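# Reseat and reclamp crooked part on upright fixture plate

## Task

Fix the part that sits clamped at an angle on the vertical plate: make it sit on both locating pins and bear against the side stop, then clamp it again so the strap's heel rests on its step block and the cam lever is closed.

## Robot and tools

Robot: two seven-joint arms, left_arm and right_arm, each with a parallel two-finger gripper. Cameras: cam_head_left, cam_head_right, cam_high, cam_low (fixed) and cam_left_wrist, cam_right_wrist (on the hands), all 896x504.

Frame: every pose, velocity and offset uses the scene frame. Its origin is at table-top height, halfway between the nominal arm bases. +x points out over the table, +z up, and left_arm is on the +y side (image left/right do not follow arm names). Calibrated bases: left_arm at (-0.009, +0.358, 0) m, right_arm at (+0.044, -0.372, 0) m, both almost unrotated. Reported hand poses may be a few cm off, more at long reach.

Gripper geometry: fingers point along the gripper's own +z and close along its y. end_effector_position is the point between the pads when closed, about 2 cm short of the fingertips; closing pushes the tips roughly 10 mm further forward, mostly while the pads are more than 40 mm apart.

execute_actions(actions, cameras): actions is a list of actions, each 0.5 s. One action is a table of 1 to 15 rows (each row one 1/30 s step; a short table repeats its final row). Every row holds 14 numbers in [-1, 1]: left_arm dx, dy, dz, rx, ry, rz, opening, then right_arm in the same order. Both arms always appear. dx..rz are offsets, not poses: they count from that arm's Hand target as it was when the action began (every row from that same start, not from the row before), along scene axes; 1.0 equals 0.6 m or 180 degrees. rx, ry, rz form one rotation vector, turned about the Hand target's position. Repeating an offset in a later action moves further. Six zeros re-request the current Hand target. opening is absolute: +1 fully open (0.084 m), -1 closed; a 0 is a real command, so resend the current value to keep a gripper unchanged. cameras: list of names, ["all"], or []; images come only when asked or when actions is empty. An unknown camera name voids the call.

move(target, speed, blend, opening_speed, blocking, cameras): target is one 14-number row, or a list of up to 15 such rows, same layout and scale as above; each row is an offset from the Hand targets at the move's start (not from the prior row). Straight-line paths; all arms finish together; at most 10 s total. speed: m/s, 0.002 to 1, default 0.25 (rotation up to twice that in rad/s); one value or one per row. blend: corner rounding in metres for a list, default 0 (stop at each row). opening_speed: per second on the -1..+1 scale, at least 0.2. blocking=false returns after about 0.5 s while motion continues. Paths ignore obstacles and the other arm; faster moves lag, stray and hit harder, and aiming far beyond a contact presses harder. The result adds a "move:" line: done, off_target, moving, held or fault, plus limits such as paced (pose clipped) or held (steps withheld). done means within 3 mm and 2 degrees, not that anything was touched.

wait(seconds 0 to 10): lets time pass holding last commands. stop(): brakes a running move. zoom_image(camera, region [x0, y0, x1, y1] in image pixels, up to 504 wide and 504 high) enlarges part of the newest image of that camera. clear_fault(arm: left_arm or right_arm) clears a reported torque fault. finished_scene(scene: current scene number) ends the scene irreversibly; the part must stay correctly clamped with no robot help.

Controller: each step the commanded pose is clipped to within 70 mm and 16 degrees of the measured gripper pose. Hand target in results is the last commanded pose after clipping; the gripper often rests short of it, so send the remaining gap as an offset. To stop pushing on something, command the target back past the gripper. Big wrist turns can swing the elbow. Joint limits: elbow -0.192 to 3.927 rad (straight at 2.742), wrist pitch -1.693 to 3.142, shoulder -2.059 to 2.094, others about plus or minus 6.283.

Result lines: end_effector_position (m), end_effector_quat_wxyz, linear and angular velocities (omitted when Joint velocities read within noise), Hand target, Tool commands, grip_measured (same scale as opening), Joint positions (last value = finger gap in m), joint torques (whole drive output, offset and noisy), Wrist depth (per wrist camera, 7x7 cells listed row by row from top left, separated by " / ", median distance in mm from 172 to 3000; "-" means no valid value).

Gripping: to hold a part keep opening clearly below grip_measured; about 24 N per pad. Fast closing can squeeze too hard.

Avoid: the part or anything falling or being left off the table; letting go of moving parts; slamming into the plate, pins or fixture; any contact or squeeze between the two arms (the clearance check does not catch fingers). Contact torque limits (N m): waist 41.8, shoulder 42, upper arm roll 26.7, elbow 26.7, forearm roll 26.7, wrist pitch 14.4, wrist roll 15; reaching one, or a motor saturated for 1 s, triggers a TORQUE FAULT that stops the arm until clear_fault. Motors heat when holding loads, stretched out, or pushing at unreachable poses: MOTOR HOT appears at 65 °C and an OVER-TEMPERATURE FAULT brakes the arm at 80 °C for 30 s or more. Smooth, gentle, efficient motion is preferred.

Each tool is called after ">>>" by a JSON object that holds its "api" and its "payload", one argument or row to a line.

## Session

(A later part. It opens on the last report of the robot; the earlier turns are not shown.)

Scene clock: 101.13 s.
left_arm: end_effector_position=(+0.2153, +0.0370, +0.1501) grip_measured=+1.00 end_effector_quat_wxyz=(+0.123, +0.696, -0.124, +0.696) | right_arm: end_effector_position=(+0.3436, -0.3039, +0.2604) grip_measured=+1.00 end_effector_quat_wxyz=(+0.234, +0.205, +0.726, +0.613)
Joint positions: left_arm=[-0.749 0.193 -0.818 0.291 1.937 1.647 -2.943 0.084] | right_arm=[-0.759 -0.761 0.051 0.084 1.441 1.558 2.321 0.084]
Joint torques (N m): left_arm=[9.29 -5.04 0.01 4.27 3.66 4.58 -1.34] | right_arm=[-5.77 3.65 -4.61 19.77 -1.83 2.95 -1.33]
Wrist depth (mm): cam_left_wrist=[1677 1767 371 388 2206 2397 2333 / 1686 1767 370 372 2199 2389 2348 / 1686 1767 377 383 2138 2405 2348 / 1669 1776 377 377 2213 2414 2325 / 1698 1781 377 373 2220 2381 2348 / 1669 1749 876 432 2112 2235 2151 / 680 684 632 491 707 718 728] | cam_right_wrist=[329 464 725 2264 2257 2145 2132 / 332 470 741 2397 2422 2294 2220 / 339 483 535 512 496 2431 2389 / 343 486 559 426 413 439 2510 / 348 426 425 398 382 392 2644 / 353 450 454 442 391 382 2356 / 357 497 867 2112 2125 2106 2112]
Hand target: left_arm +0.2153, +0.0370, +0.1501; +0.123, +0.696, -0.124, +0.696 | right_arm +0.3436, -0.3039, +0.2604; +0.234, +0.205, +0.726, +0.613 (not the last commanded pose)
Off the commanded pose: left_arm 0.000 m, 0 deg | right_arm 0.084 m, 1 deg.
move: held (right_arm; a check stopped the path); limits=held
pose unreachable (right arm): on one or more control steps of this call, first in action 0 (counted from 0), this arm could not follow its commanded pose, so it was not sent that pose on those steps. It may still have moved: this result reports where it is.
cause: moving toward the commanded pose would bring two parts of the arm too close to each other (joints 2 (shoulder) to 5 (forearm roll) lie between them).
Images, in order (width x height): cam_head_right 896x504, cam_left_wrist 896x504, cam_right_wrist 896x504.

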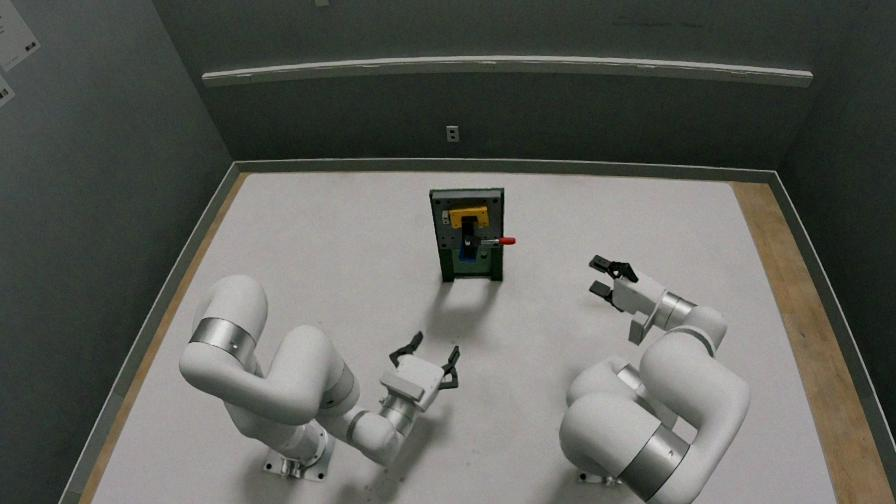

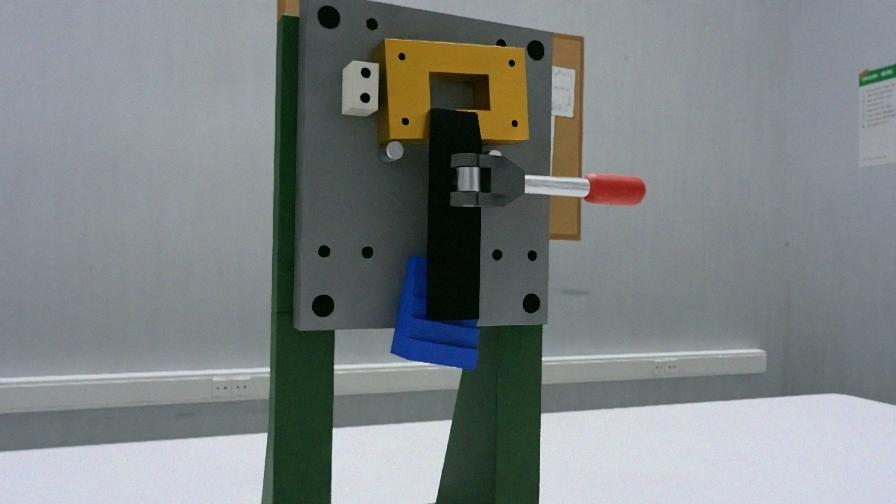

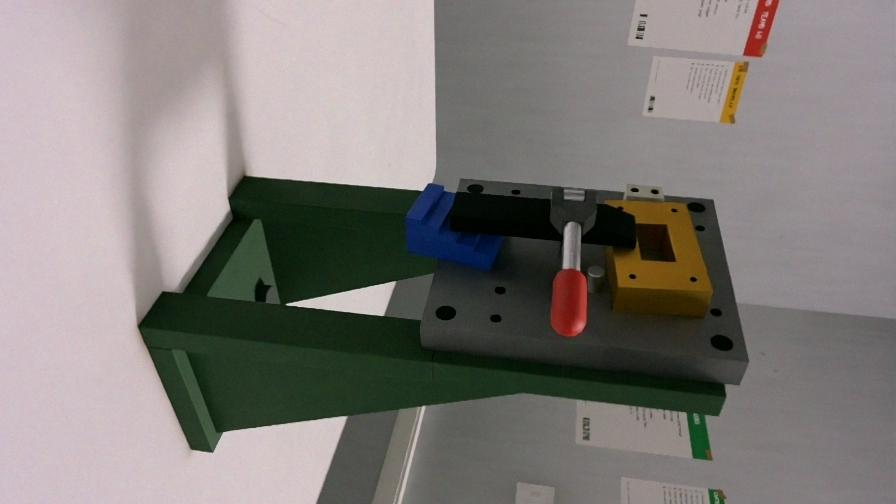

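>>> {"api": "move", "payload": {
  "target": [
    [0.0245, -0.095, 0.033, 0.4939, -0.0877, 0.0877, 1, 0.094, -0.243, 0.149, -0.244, -0.1157, 0.2743, 1],
    [0.2078, -0.1333, 0.03, -0.9449, 0.1465, 0.0131, 1, 0.144, 0.24, 0.2327, -0.488, -0.2313, 0.5485, 1]
  ],
  "speed": 0.6,
  "blend": [0.04, 0],
  "cameras": ["cam_left_wrist", "cam_right_wrist", "cam_head_right", "cam_head_left", "cam_high"]
}}

Scene clock: 145.73 s.
left_arm: end_effector_position=(+0.3400, -0.0430, +0.1681) grip_measured=+1.00 end_effector_quat_wxyz=(+0.704, +0.035, +0.706, +0.065) | right_arm: end_effector_position=(+0.4300, -0.1599, +0.4001) grip_measured=+1.00 end_effector_quat_wxyz=(+0.000, +0.722, -0.692, +0.001)
Joint positions: left_arm=[-0.795 0.499 -0.543 0.879 1.887 1.692 0.632 0.084] | right_arm=[-0.321 -0.133 0.743 1.507 0.089 1.604 1.954 0.084]
Joint torques (N m): left_arm=[9.33 -13.32 -2.64 13.58 -1.5 -0.18 1.17] | right_arm=[5.76 -6.16 0.49 21.24 -3.25 -0.35 1.23]
Wrist depth (mm): cam_left_wrist=[243 258 276 295 305 287 370 / 328 357 287 345 361 286 689 / 554 625 287 1772 - 286 1882 / 1754 1776 287 1804 - 286 1852 / 1772 1785 287 1809 - 285 1847 / 1732 1741 286 1809 1823 285 1842 / 1728 1754 - 265 241 264 1833] | cam_right_wrist=[528 530 532 531 533 535 535 / 531 531 533 532 532 534 533 / 531 532 533 534 533 533 533 / 531 533 532 533 533 536 532 / 532 532 532 535 533 535 536 / 532 533 532 534 533 532 535 / 532 532 425 532 535 532 536]
Hand target: left_arm +0.3400, -0.0430, +0.1681; +0.704, +0.035, +0.706, +0.065 | right_arm +0.4300, -0.1599, +0.4001; +0.000, +0.722, -0.692, +0.001
Off the commanded pose: left_arm 0.000 m, 0 deg | right_arm 0.000 m, 0 deg.
move: done; limits=paced
Images, in order (width x height): cam_head_left 896x504, cam_head_right 896x504, cam_high 896x504, cam_left_wrist 896x504, cam_right_wrist 896x504.

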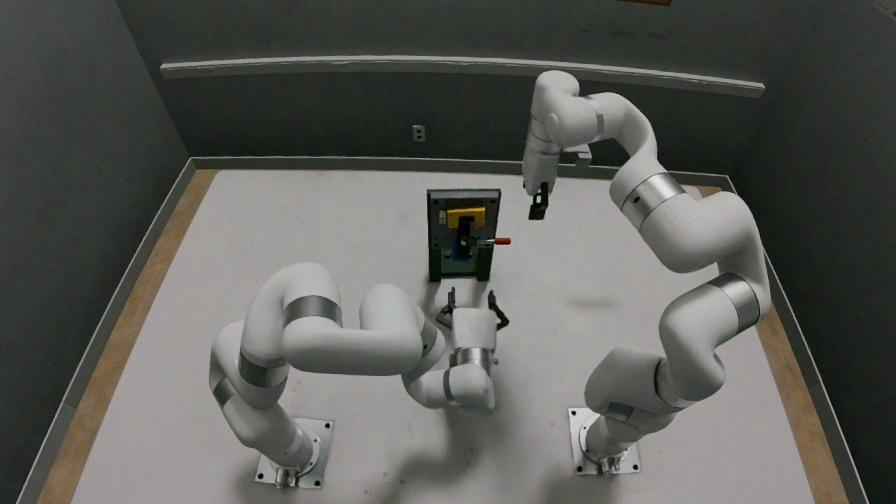

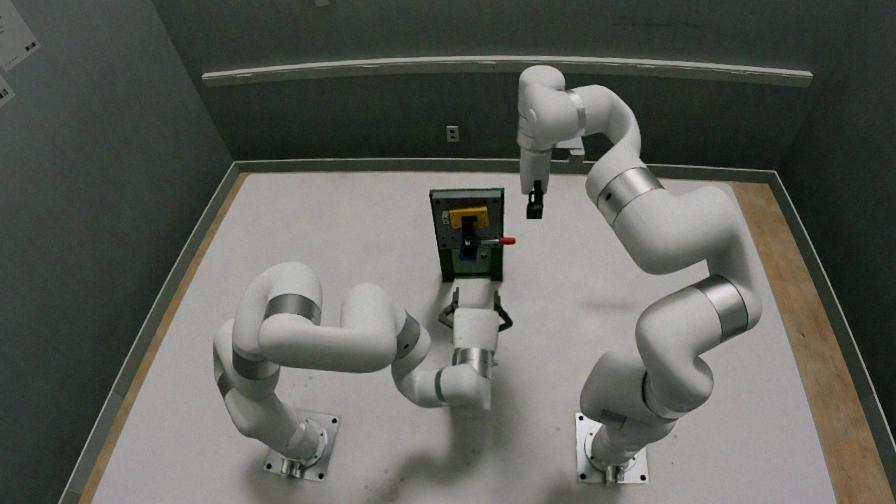

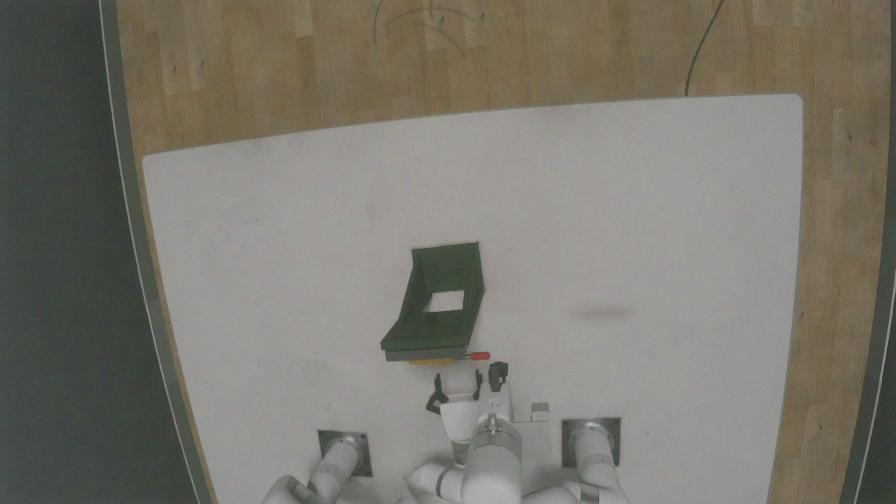

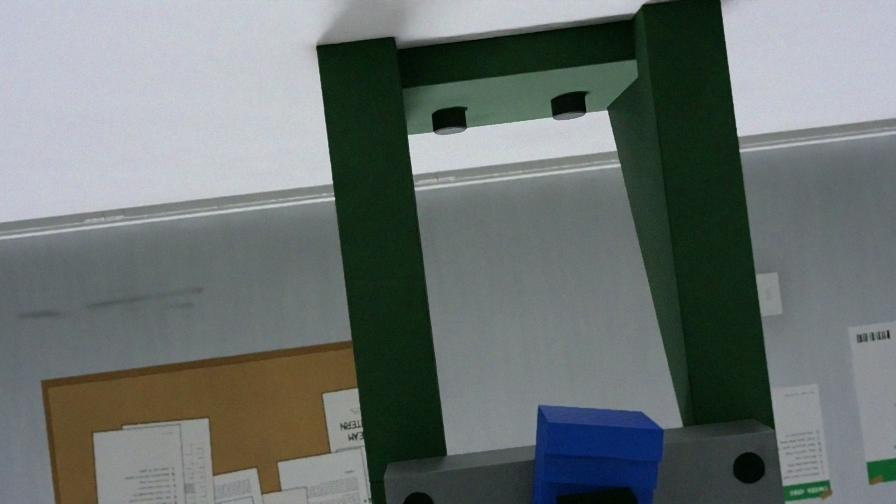

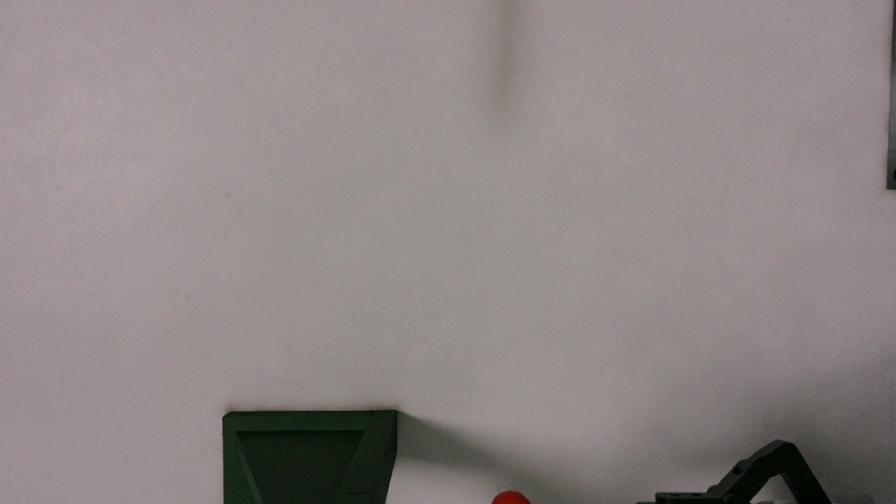

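>>> {"api": "move", "payload": {
  "target": [
    [0.1, 0.04, 0, 0, 0, 0, 1, 0, 0.0167, -0.09, 0.111, 0, 0, 0.0],
    [0.183, 0.04, 0, 0, 0, 0, 1, 0, 0.0167, -0.1167, 0.111, 0, 0, 0.0]
  ],
  "speed": 0.25,
  "blend": [0.03, 0],
  "cameras": ["cam_left_wrist", "cam_right_wrist", "cam_head_right", "cam_head_left", "cam_high"]
}}

>>> {"api": "zoom_image", "payload": {
  "camera": "cam_head_left",
  "region": [400, 130, 600, 330]
}}

>>> {"api": "zoom_image", "payload": {
  "camera": "cam_head_right",
  "region": [400, 130, 600, 330]
}}

Scene clock: 177.93 s.
left_arm: end_effector_position=(+0.4498, -0.0190, +0.1681) grip_measured=+1.00 end_effector_quat_wxyz=(+0.704, +0.035, +0.706, +0.065) | right_arm: end_effector_position=(+0.4300, -0.1499, +0.3300) grip_measured=-0.01 end_effector_quat_wxyz=(-0.126, +0.711, -0.681, -0.119)
Joint positions: left_arm=[-0.642 0.515 -0.414 0.953 2.107 1.504 0.65 0.084] | right_arm=[-0.318 -0.285 0.581 1.115 0.512 1.296 1.658 0.044]
Joint torques (N m): left_arm=[9.29 -15.35 -1.87 14.39 4.12 -0.16 1.25] | right_arm=[5.63 -14.4 -7.44 14.48 3.18 -4.07 -1.5]
Wrist depth (mm): cam_left_wrist=[242 176 205 237 247 175 330 / 312 176 249 457 450 176 174 / - 175 248 1706 - 184 174 / - 175 236 1690 - 174 174 / - 175 184 1694 - - 174 / - 175 176 1694 - 189 174 / - - 174 1694 - - 174] | cam_right_wrist=[415 415 414 414 410 410 409 / 429 429 432 431 428 428 421 / 448 449 445 445 442 442 440 / 465 457 453 460 458 457 455 / 480 474 385 476 473 474 473 / 505 493 301 495 330 491 496 / 524 524 255 310 295 296 314]
Hand target: left_arm +0.4498, -0.0190, +0.1681; +0.704, +0.035, +0.706, +0.065 | right_arm +0.4300, -0.1499, +0.3300; -0.126, +0.711, -0.681, -0.119
Off the commanded pose: left_arm 0.000 m, 0 deg | right_arm 0.000 m, 0 deg.
move: done; blend cut to 0.0249 m at target 1
Images, in order (width x height): cam_head_left 896x504, cam_head_right 896x504, cam_high 896x504, cam_left_wrist 896x504, cam_right_wrist 896x504.

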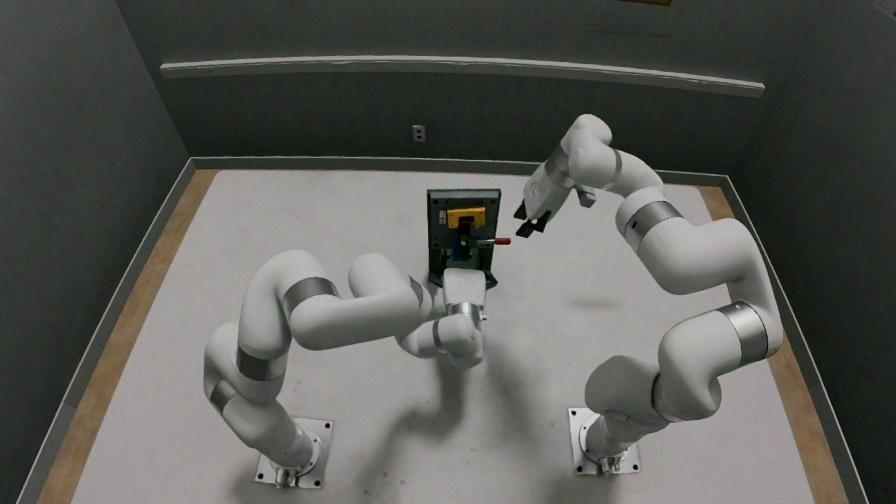

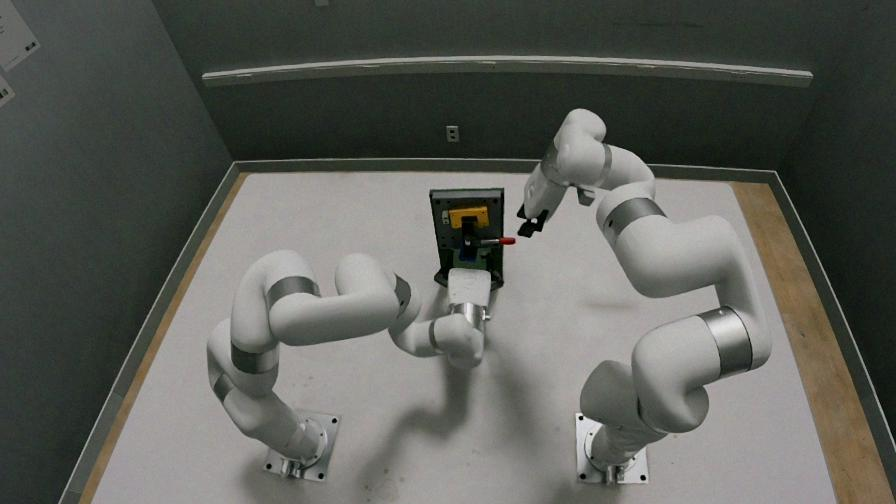

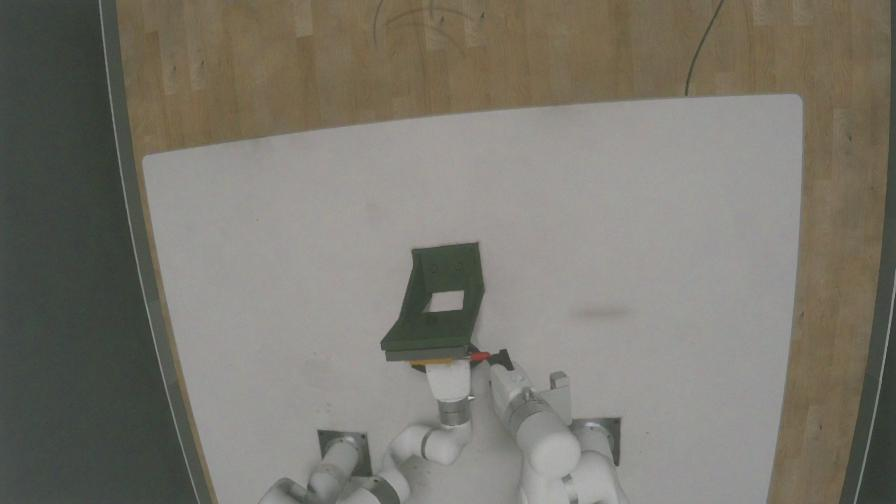

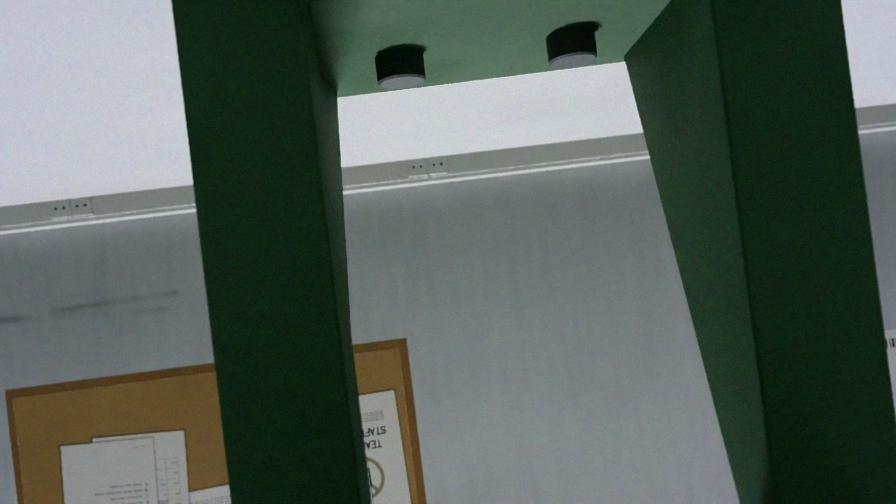

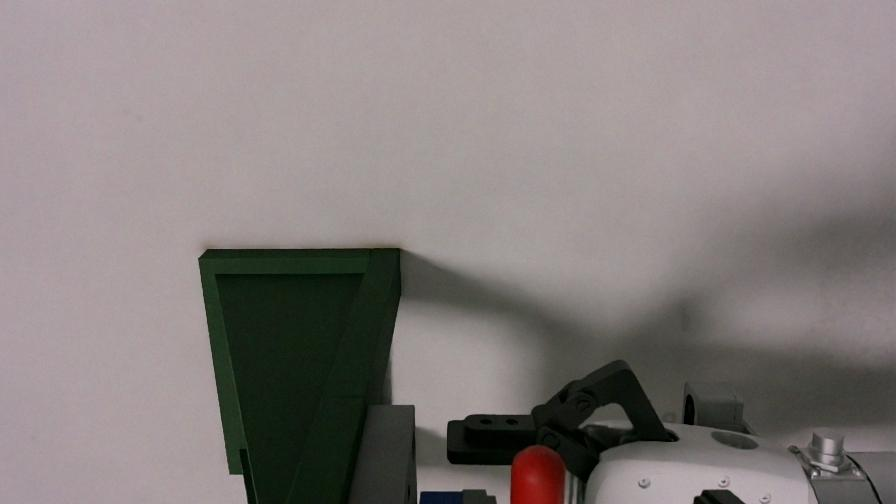

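Scaled by 2.520.

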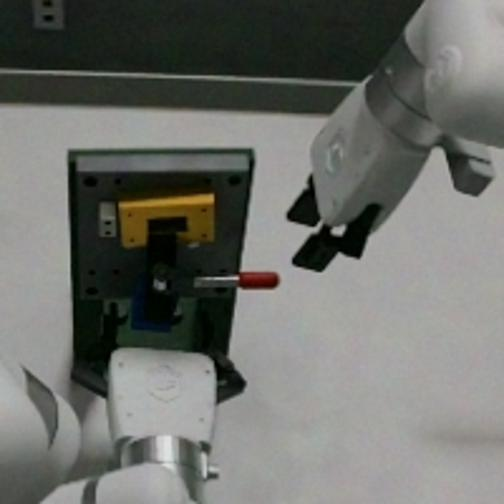

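Scaled by 2.520.

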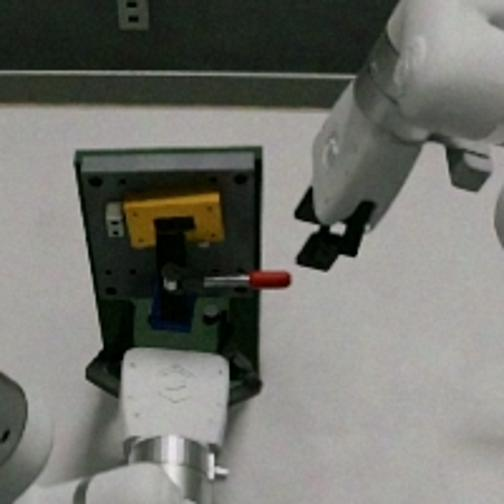

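>>> {"api": "move", "payload": {
  "target": [
    [0, 0, 0, 0, 0, 0, -0.5, -0.0017, 0.0467, -0.1217, 0, 0, 0, 0.0]
  ],
  "speed": 0.15,
  "opening_speed": 1.5,
  "cameras": ["cam_left_wrist", "cam_right_wrist", "cam_head_right", "cam_head_left", "cam_high", "cam_low"]
}}

>>> {"api": "zoom_image", "payload": {
  "camera": "cam_head_left",
  "region": [400, 150, 560, 310]
}}

>>> {"api": "zoom_image", "payload": {
  "camera": "cam_head_right",
  "region": [400, 150, 560, 310]
}}

Scene clock: 188.53 s.
left_arm: end_effector_position=(+0.4499, -0.0187, +0.1681) grip_measured=+0.06 end_effector_quat_wxyz=(+0.704, +0.035, +0.706, +0.065) end_effector_velocity=(+0.000, -0.001, +0.000) end_effector_angular_velocity=(+0.000, +0.000, -0.001) | right_arm: end_effector_position=(+0.4289, -0.1219, +0.2570) grip_measured=-0.01 end_effector_quat_wxyz=(-0.126, +0.711, -0.681, -0.119)
Joint positions: left_arm=[-0.641 0.516 -0.415 0.953 2.107 1.505 0.65 0.047] | right_arm=[-0.289 -0.22 0.67 0.966 0.53 1.064 1.667 0.044]
Joint velocities: left_arm=[-0.001 0 0.001 0.001 0 -0.001 0 -0.001] | right_arm=[within noise]
Joint torques (N m): left_arm=[-26.02 -15.13 -22.51 23.2 14.36 -7.16 0.8] | right_arm=[5.32 -5.99 -0.64 14.58 -2.78 -4.05 1.12]
Wrist depth (mm): cam_left_wrist=[239 175 208 236 247 174 331 / 311 174 247 456 451 174 501 / - 174 258 1686 - 178 174 / - 174 245 1706 - 185 173 / - 174 233 1702 - - 173 / - 174 183 1686 - 183 173 / - - 174 1686 - 1723 173] | cam_right_wrist=[345 345 343 343 341 341 340 / 356 359 358 357 357 355 350 / 372 372 371 369 368 368 365 / 385 372 372 381 381 380 379 / 401 320 315 396 395 394 396 / 419 265 256 414 415 412 413 / 437 215 208 428 236 422 423]
Hand target: left_arm +0.4498, -0.0190, +0.1681; +0.704, +0.035, +0.706, +0.065 | right_arm +0.4289, -0.1219, +0.2570; -0.126, +0.711, -0.681, -0.119
Off the commanded pose: left_arm 0.000 m, 0 deg | right_arm 0.000 m, 0 deg.
move: done

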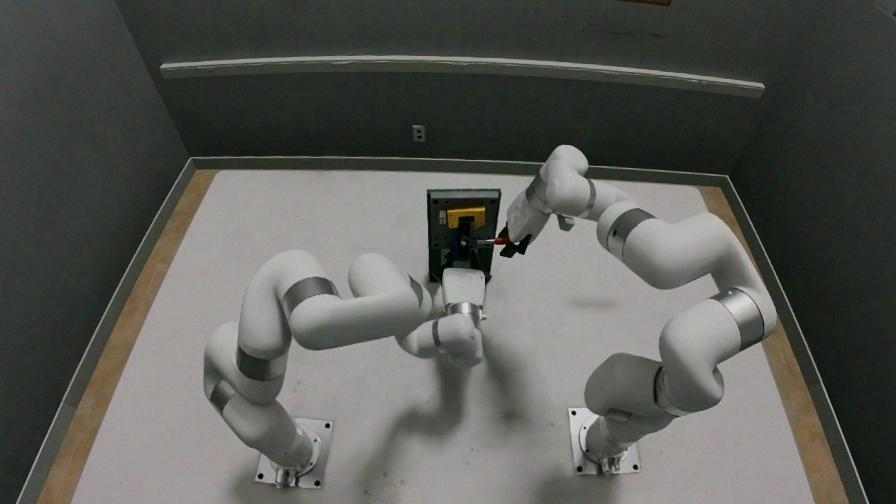

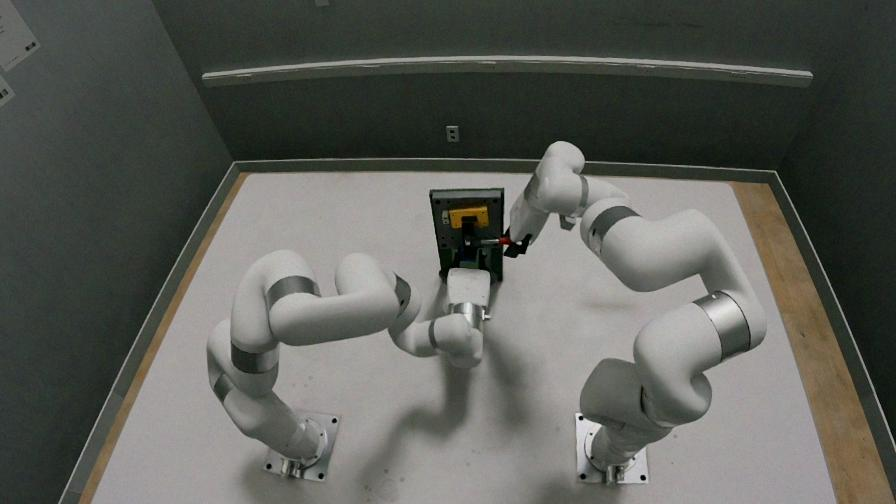

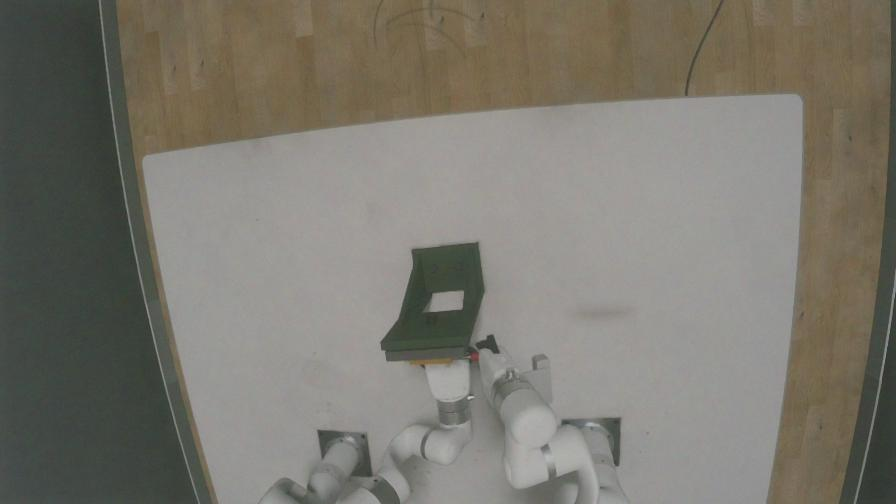

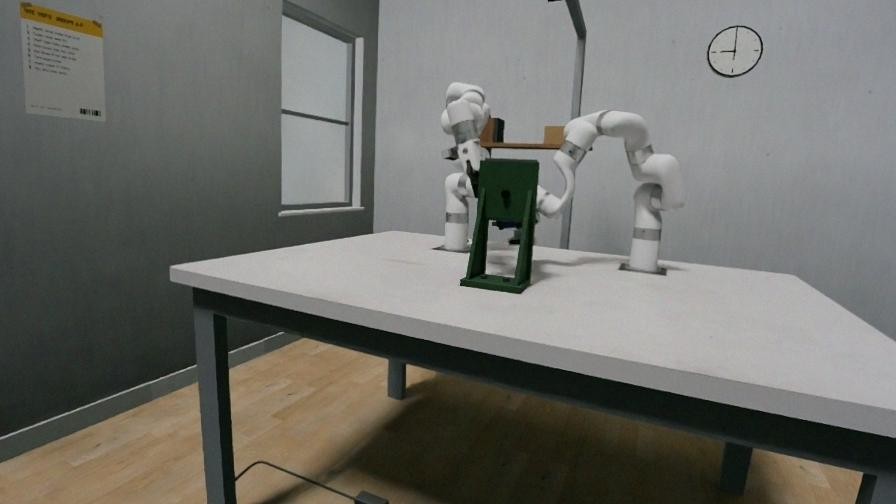

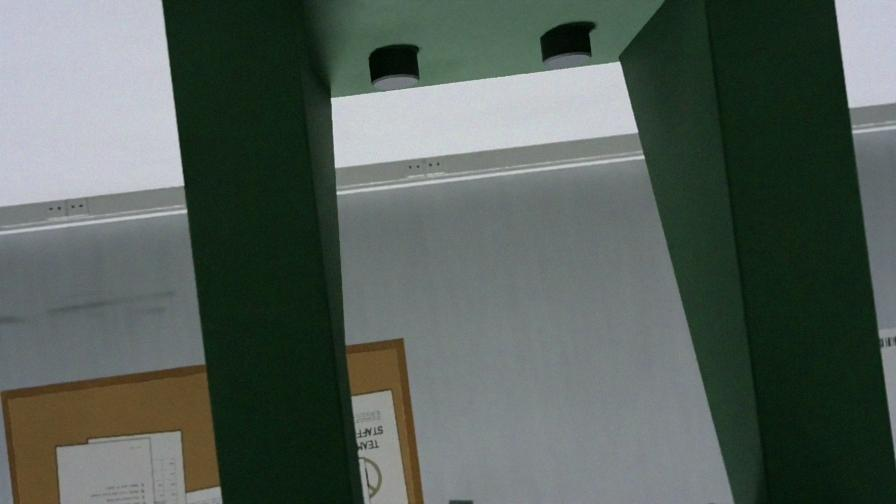

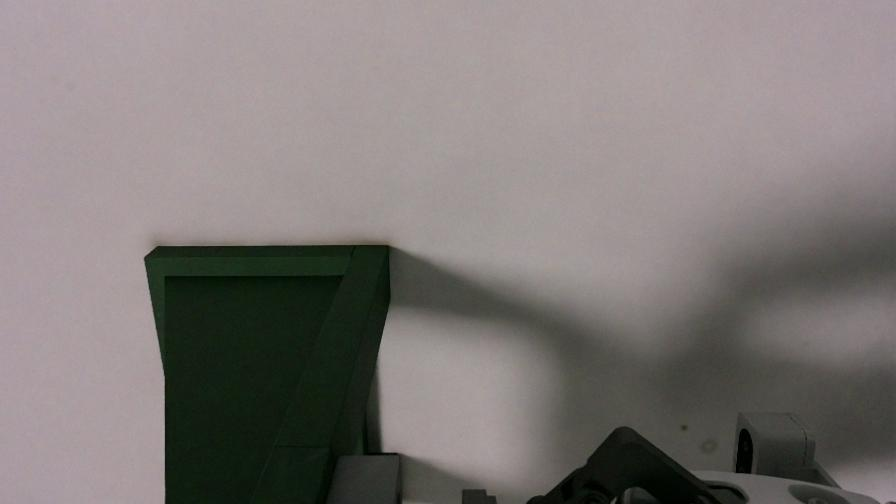

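Scaled by 3.150.

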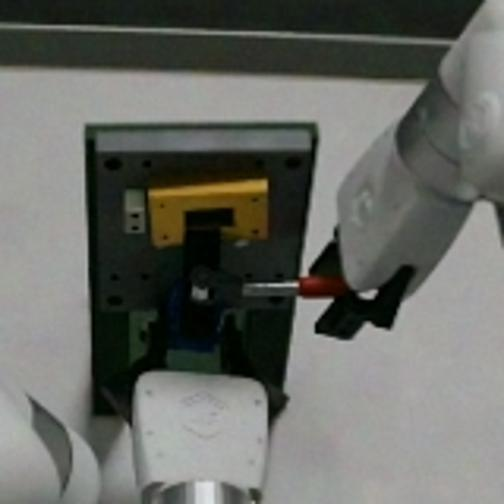

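Scaled by 3.150.

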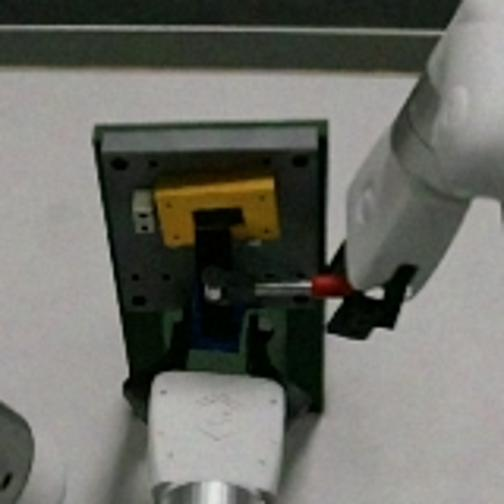

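>>> {"api": "move", "payload": {
  "target": [0, 0.0058, 0, 0, 0, 0, -0.5, 0, 0, 0, 0, 0, 0, 0.0],
  "speed": 0.05,
  "cameras": []
}}

Scene clock: 194.73 s.
left_arm: end_effector_position=(+0.4498, -0.0155, +0.1681) grip_measured=-0.08 end_effector_quat_wxyz=(+0.704, +0.035, +0.706, +0.065) | right_arm: end_effector_position=(+0.4289, -0.1219, +0.2570) grip_measured=-0.01 end_effector_quat_wxyz=(-0.126, +0.711, -0.681, -0.119)
Joint positions: left_arm=[-0.638 0.508 -0.413 0.943 2.109 1.502 0.645 0.04] | right_arm=[-0.289 -0.22 0.67 0.966 0.53 1.063 1.667 0.044]
Joint torques (N m): left_arm=[-3.91 -20.06 -12.78 17.19 13.62 -7.74 -1.78] | right_arm=[4.74 -6.21 -0.65 14.57 -2.78 -3.95 1.14]
Wrist depth (mm): cam_left_wrist=[239 175 208 236 247 174 331 / 307 175 247 457 441 174 514 / - 174 270 1686 - 174 1745 / - 174 256 1694 - 176 174 / - 174 244 1686 - 186 173 / - 174 233 1681 - 174 173 / - 174 183 1690 - 1694 173] | cam_right_wrist=[344 344 343 343 341 341 341 / 357 359 358 357 357 355 351 / 372 371 370 369 368 368 366 / 384 374 370 381 380 379 380 / 400 321 315 396 395 393 397 / 420 265 257 416 413 412 412 / 436 215 208 427 250 423 427]
Hand target: left_arm +0.4498, -0.0155, +0.1681; +0.704, +0.035, +0.706, +0.065 | right_arm +0.4289, -0.1219, +0.2570; -0.126, +0.711, -0.681, -0.119
Off the commanded pose: left_arm 0.000 m, 0 deg | right_arm 0.000 m, 0 deg.
move: done
No camera images: "cameras" was empty.

>>> {"api": "move", "payload": {
  "target": [0, 0.0016, 0, 0, 0, 0, -0.5, 0, 0, 0, 0, 0, 0, -0.8],
  "speed": 0.05,
  "opening_speed": 1,
  "cameras": []
}}

Scene clock: 197.93 s.
left_arm: end_effector_position=(+0.4498, -0.0147, +0.1681) grip_measured=-0.09 end_effector_quat_wxyz=(+0.704, +0.035, +0.706, +0.065) | right_arm: end_effector_position=(+0.4290, -0.1219, +0.2570) grip_measured=-0.63 end_effector_quat_wxyz=(-0.126, +0.711, -0.681, -0.119)
Joint positions: left_arm=[-0.637 0.506 -0.412 0.94 2.11 1.501 0.643 0.04] | right_arm=[-0.289 -0.22 0.67 0.966 0.53 1.063 1.667 0.016]
Joint torques (N m): left_arm=[1.32 -22.1 -7.5 8.08 2.71 0.43 -2.08] | right_arm=[6.04 -7.64 -1.71 14.5 -1.94 2.89 0.77]
Wrist depth (mm): cam_left_wrist=[240 175 208 237 247 174 330 / 308 175 247 457 441 174 511 / - 175 269 1690 - 174 1736 / - 174 256 1711 - 176 174 / - 174 244 1686 - 186 173 / - 174 233 1694 - 174 173 / - 174 183 1690 - 1706 173] | cam_right_wrist=[346 344 345 343 342 341 340 / 357 359 358 357 357 355 350 / 373 372 370 370 370 367 366 / 386 375 373 382 381 380 379 / 400 345 316 397 394 394 397 / 420 252 253 416 414 412 412 / 437 216 208 426 244 423 427]
Hand target: left_arm +0.4498, -0.0146, +0.1681; +0.704, +0.035, +0.706, +0.065 | right_arm +0.4289, -0.1219, +0.2570; -0.126, +0.711, -0.681, -0.119
Off the commanded pose: left_arm 0.000 m, 0 deg | right_arm 0.000 m, 0 deg.
move: done
No camera images: "cameras" was empty.

>>> {"api": "move", "payload": {
  "target": [
    [0, 0, 0, 0, 0, 0, -0.5, -0.0282, 0.0012, 0, 0, 0, -0.0556, -0.8],
    [0, 0, 0, 0, 0, 0, -0.5, -0.0557, 0.0072, 0, 0, 0, -0.111, -0.8]
  ],
  "speed": 0.1,
  "blend": [0.003, 0],
  "cameras": ["cam_right_wrist", "cam_head_left", "cam_head_right"]
}}

>>> {"api": "zoom_image", "payload": {
  "camera": "cam_head_left",
  "region": [400, 150, 560, 310]
}}

>>> {"api": "zoom_image", "payload": {
  "camera": "cam_head_right",
  "region": [400, 150, 560, 310]
}}

Scene clock: 209.47 s.
left_arm: end_effector_position=(+0.4498, -0.0146, +0.1681) grip_measured=-0.09 end_effector_quat_wxyz=(+0.704, +0.035, +0.706, +0.065) | right_arm: end_effector_position=(+0.3955, -0.1175, +0.2570) grip_measured=-0.63 end_effector_quat_wxyz=(+0.144, -0.582, +0.794, +0.096)
Joint positions: left_arm=[-0.637 0.506 -0.412 0.94 2.11 1.502 0.643 0.04] | right_arm=[-0.271 -0.449 0.702 0.798 0.65 0.99 1.975 0.016]
Joint torques (N m): left_arm=[-12.91 -21.29 -9.28 7.92 0.74 3.15 -1.75] | right_arm=[0.62 -13.25 -12.16 9.85 -0.17 -1.76 1.11]
Wrist depth (mm): cam_left_wrist=[240 175 208 237 247 174 330 / 308 175 247 456 441 174 512 / - 175 269 1694 - 174 1741 / - 174 256 1694 - 176 173 / - 174 243 1690 - 185 173 / - 174 233 1690 - 174 173 / - 174 183 1686 - 1706 173] | cam_right_wrist=[346 345 344 343 342 341 340 / 357 359 358 357 357 356 351 / 372 372 369 369 368 367 366 / 385 384 383 383 381 380 380 / 400 397 385 397 396 395 397 / 420 383 325 417 409 408 242 / 436 287 277 427 233 222 210]
Hand target: left_arm +0.4498, -0.0146, +0.1681; +0.704, +0.035, +0.706, +0.065 | right_arm +0.3955, -0.1175, +0.2570; +0.144, -0.582, +0.794, +0.096
Off the commanded pose: left_arm 0.000 m, 0 deg | right_arm 0.000 m, 0 deg.
move: done
Images, in order (width x height): cam_head_left 896x504, cam_head_right 896x504, cam_right_wrist 896x504.

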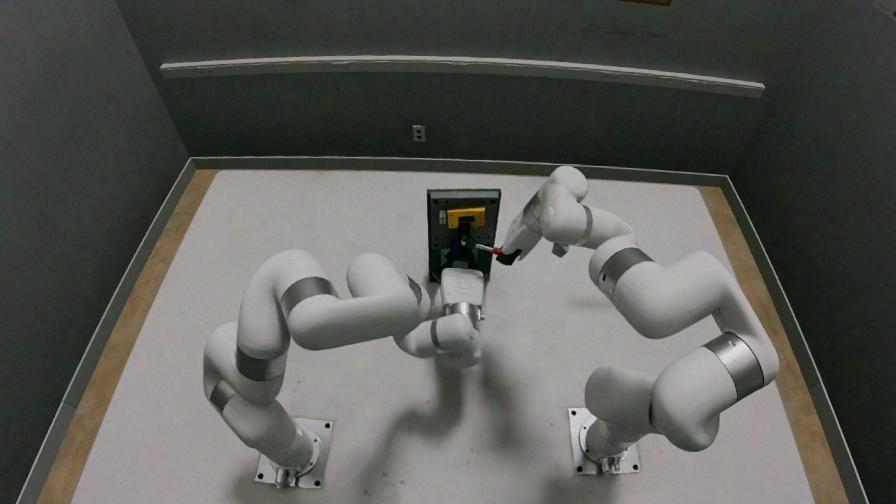

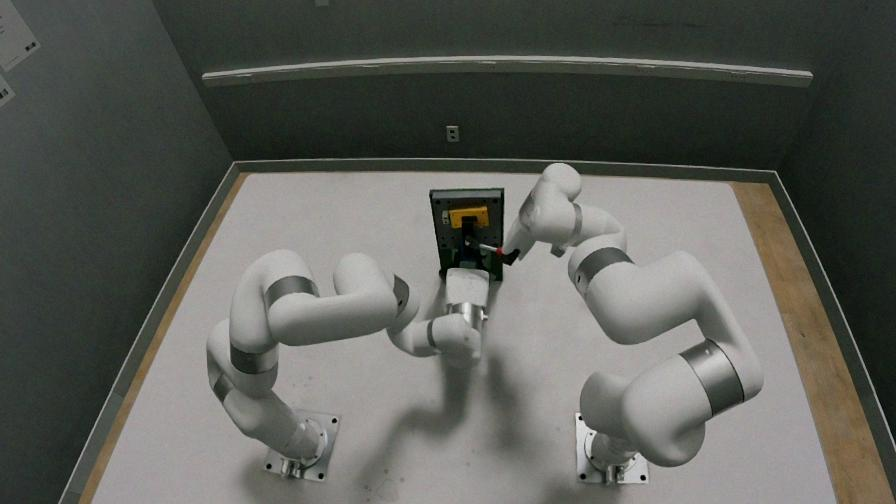

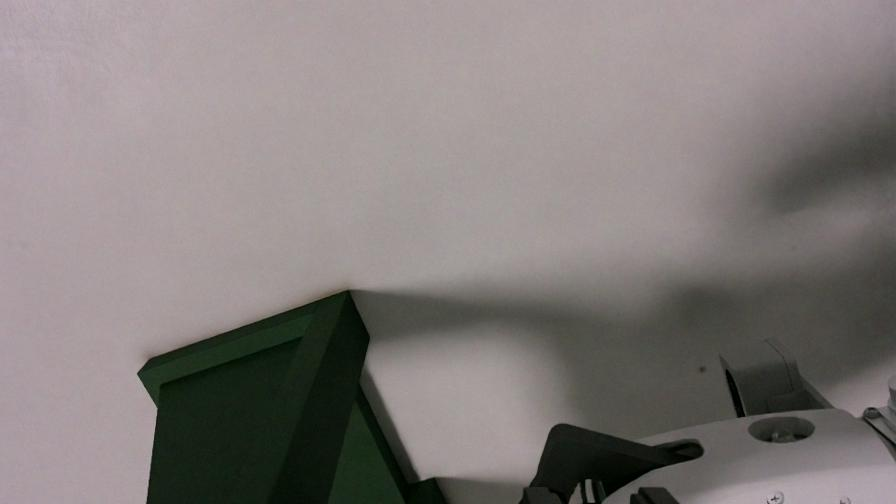

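Scaled by 3.150.

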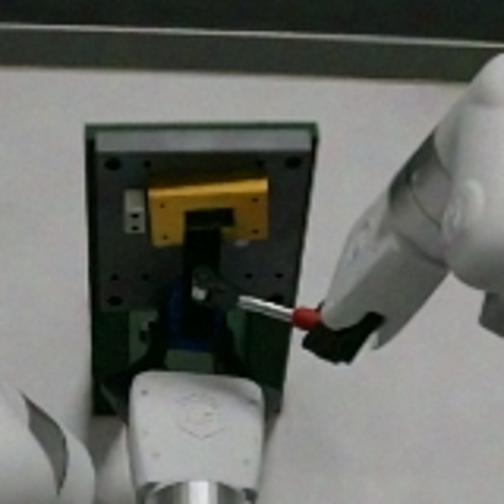

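Scaled by 3.150.

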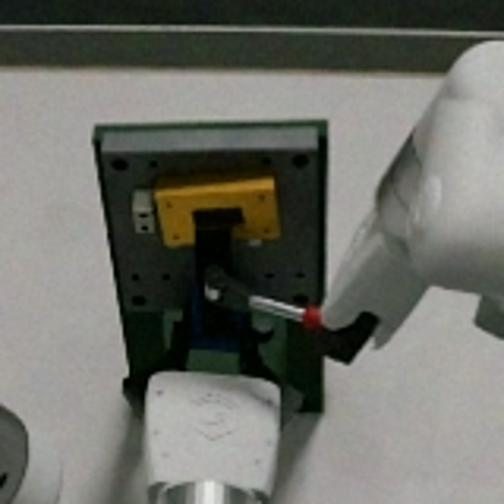

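>>> {"api": "move", "payload": {
  "target": [
    [0, 0, 0, 0, 0, 0, -0.5, -0.0312, 0.0133, 0, 0, 0, -0.0667, -0.8],
    [0, 0, 0, 0, 0, 0, -0.5, -0.0608, 0.0348, 0, 0, 0, -0.139, -0.8]
  ],
  "speed": 0.12,
  "blend": [0.003, 0],
  "cameras": ["cam_head_left", "cam_head_right", "cam_high"]
}}

>>> {"api": "zoom_image", "payload": {
  "camera": "cam_head_left",
  "region": [400, 150, 560, 310]
}}

>>> {"api": "zoom_image", "payload": {
  "camera": "cam_head_right",
  "region": [400, 150, 560, 310]
}}

Scene clock: 214.87 s.
left_arm: end_effector_position=(+0.4498, -0.0146, +0.1681) grip_measured=-0.09 end_effector_quat_wxyz=(+0.704, +0.035, +0.706, +0.065) | right_arm: end_effector_position=(+0.3590, -0.0967, +0.2570) grip_measured=-0.63 end_effector_quat_wxyz=(+0.162, -0.396, +0.902, +0.062)
Joint positions: left_arm=[-0.637 0.506 -0.412 0.94 2.11 1.502 0.643 0.04] | right_arm=[-0.274 -0.689 0.832 0.702 0.729 0.958 2.475 0.016]
Joint torques (N m): left_arm=[-7.55 -19.55 -4.89 10.9 2.52 2.79 -1.26] | right_arm=[-7.29 -7.6 -11.7 10.9 -1.08 2.03 1.33]
Wrist depth (mm): cam_left_wrist=[239 175 208 236 247 174 330 / 308 175 247 456 440 174 510 / - 175 268 1677 - 174 1749 / - 175 255 1694 - 177 174 / - 175 243 1698 - 186 174 / - 174 232 1681 - 173 173 / - 174 182 1681 - 1715 173] | cam_right_wrist=[346 345 344 343 342 343 341 / 356 359 359 358 357 355 351 / 372 371 370 369 368 368 363 / 385 384 383 383 382 376 206 / 400 398 398 395 397 227 198 / 420 418 407 411 238 202 196 / 436 435 335 237 214 203 199]
Hand target: left_arm +0.4498, -0.0146, +0.1681; +0.704, +0.035, +0.706, +0.065 | right_arm +0.3590, -0.0967, +0.2570; +0.162, -0.396, +0.902, +0.062
Off the commanded pose: left_arm 0.000 m, 0 deg | right_arm 0.000 m, 0 deg.
move: done
Images, in order (width x height): cam_head_left 896x504, cam_head_right 896x504, cam_high 896x504.

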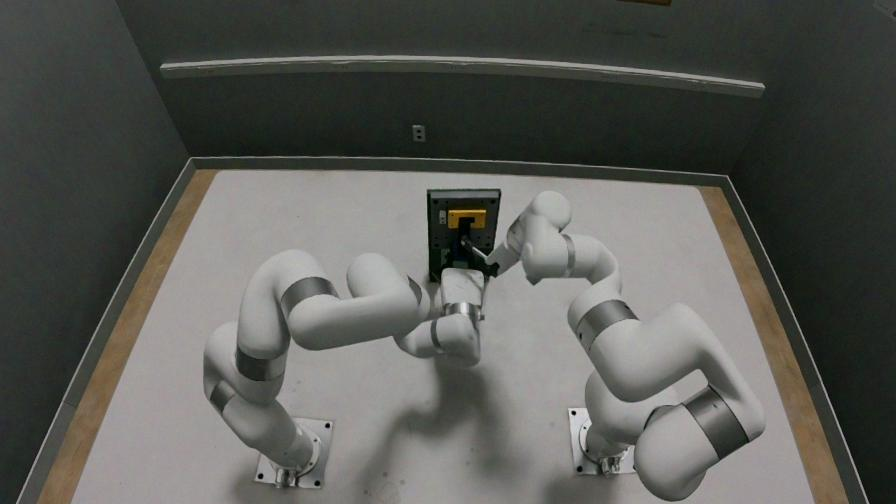

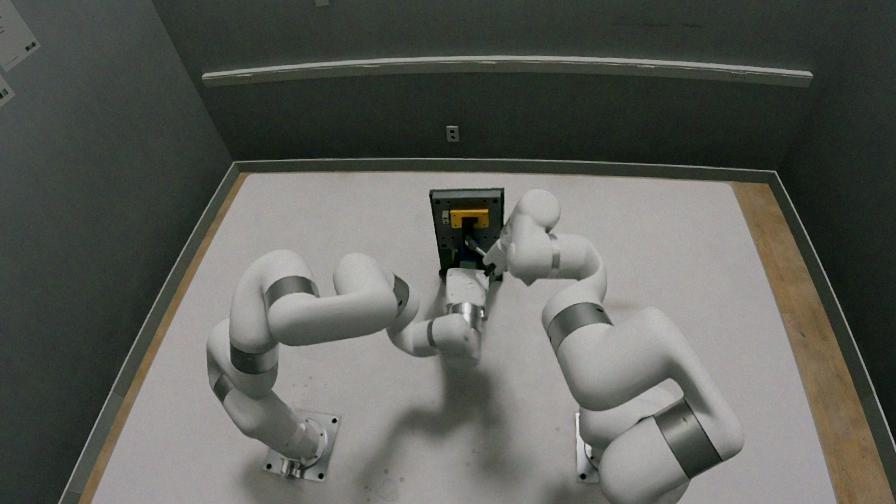

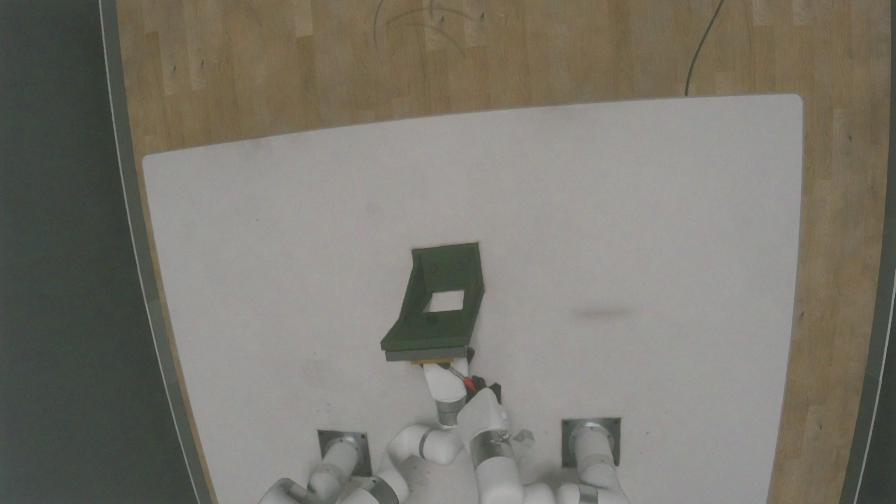

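Scaled by 3.150.

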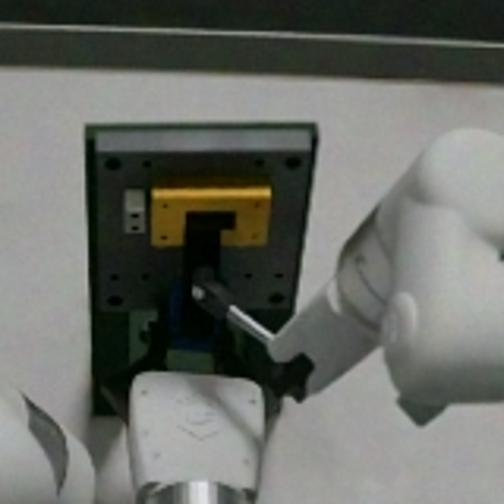

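Scaled by 3.150.

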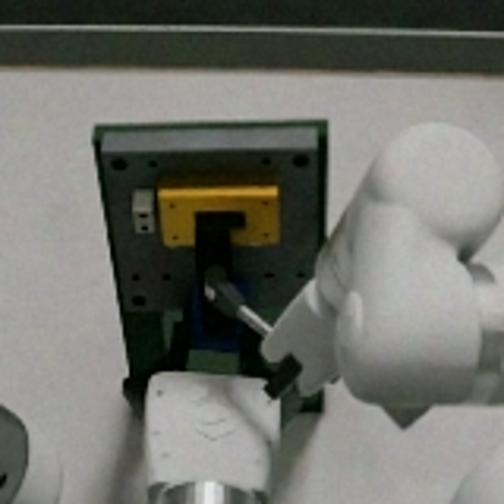

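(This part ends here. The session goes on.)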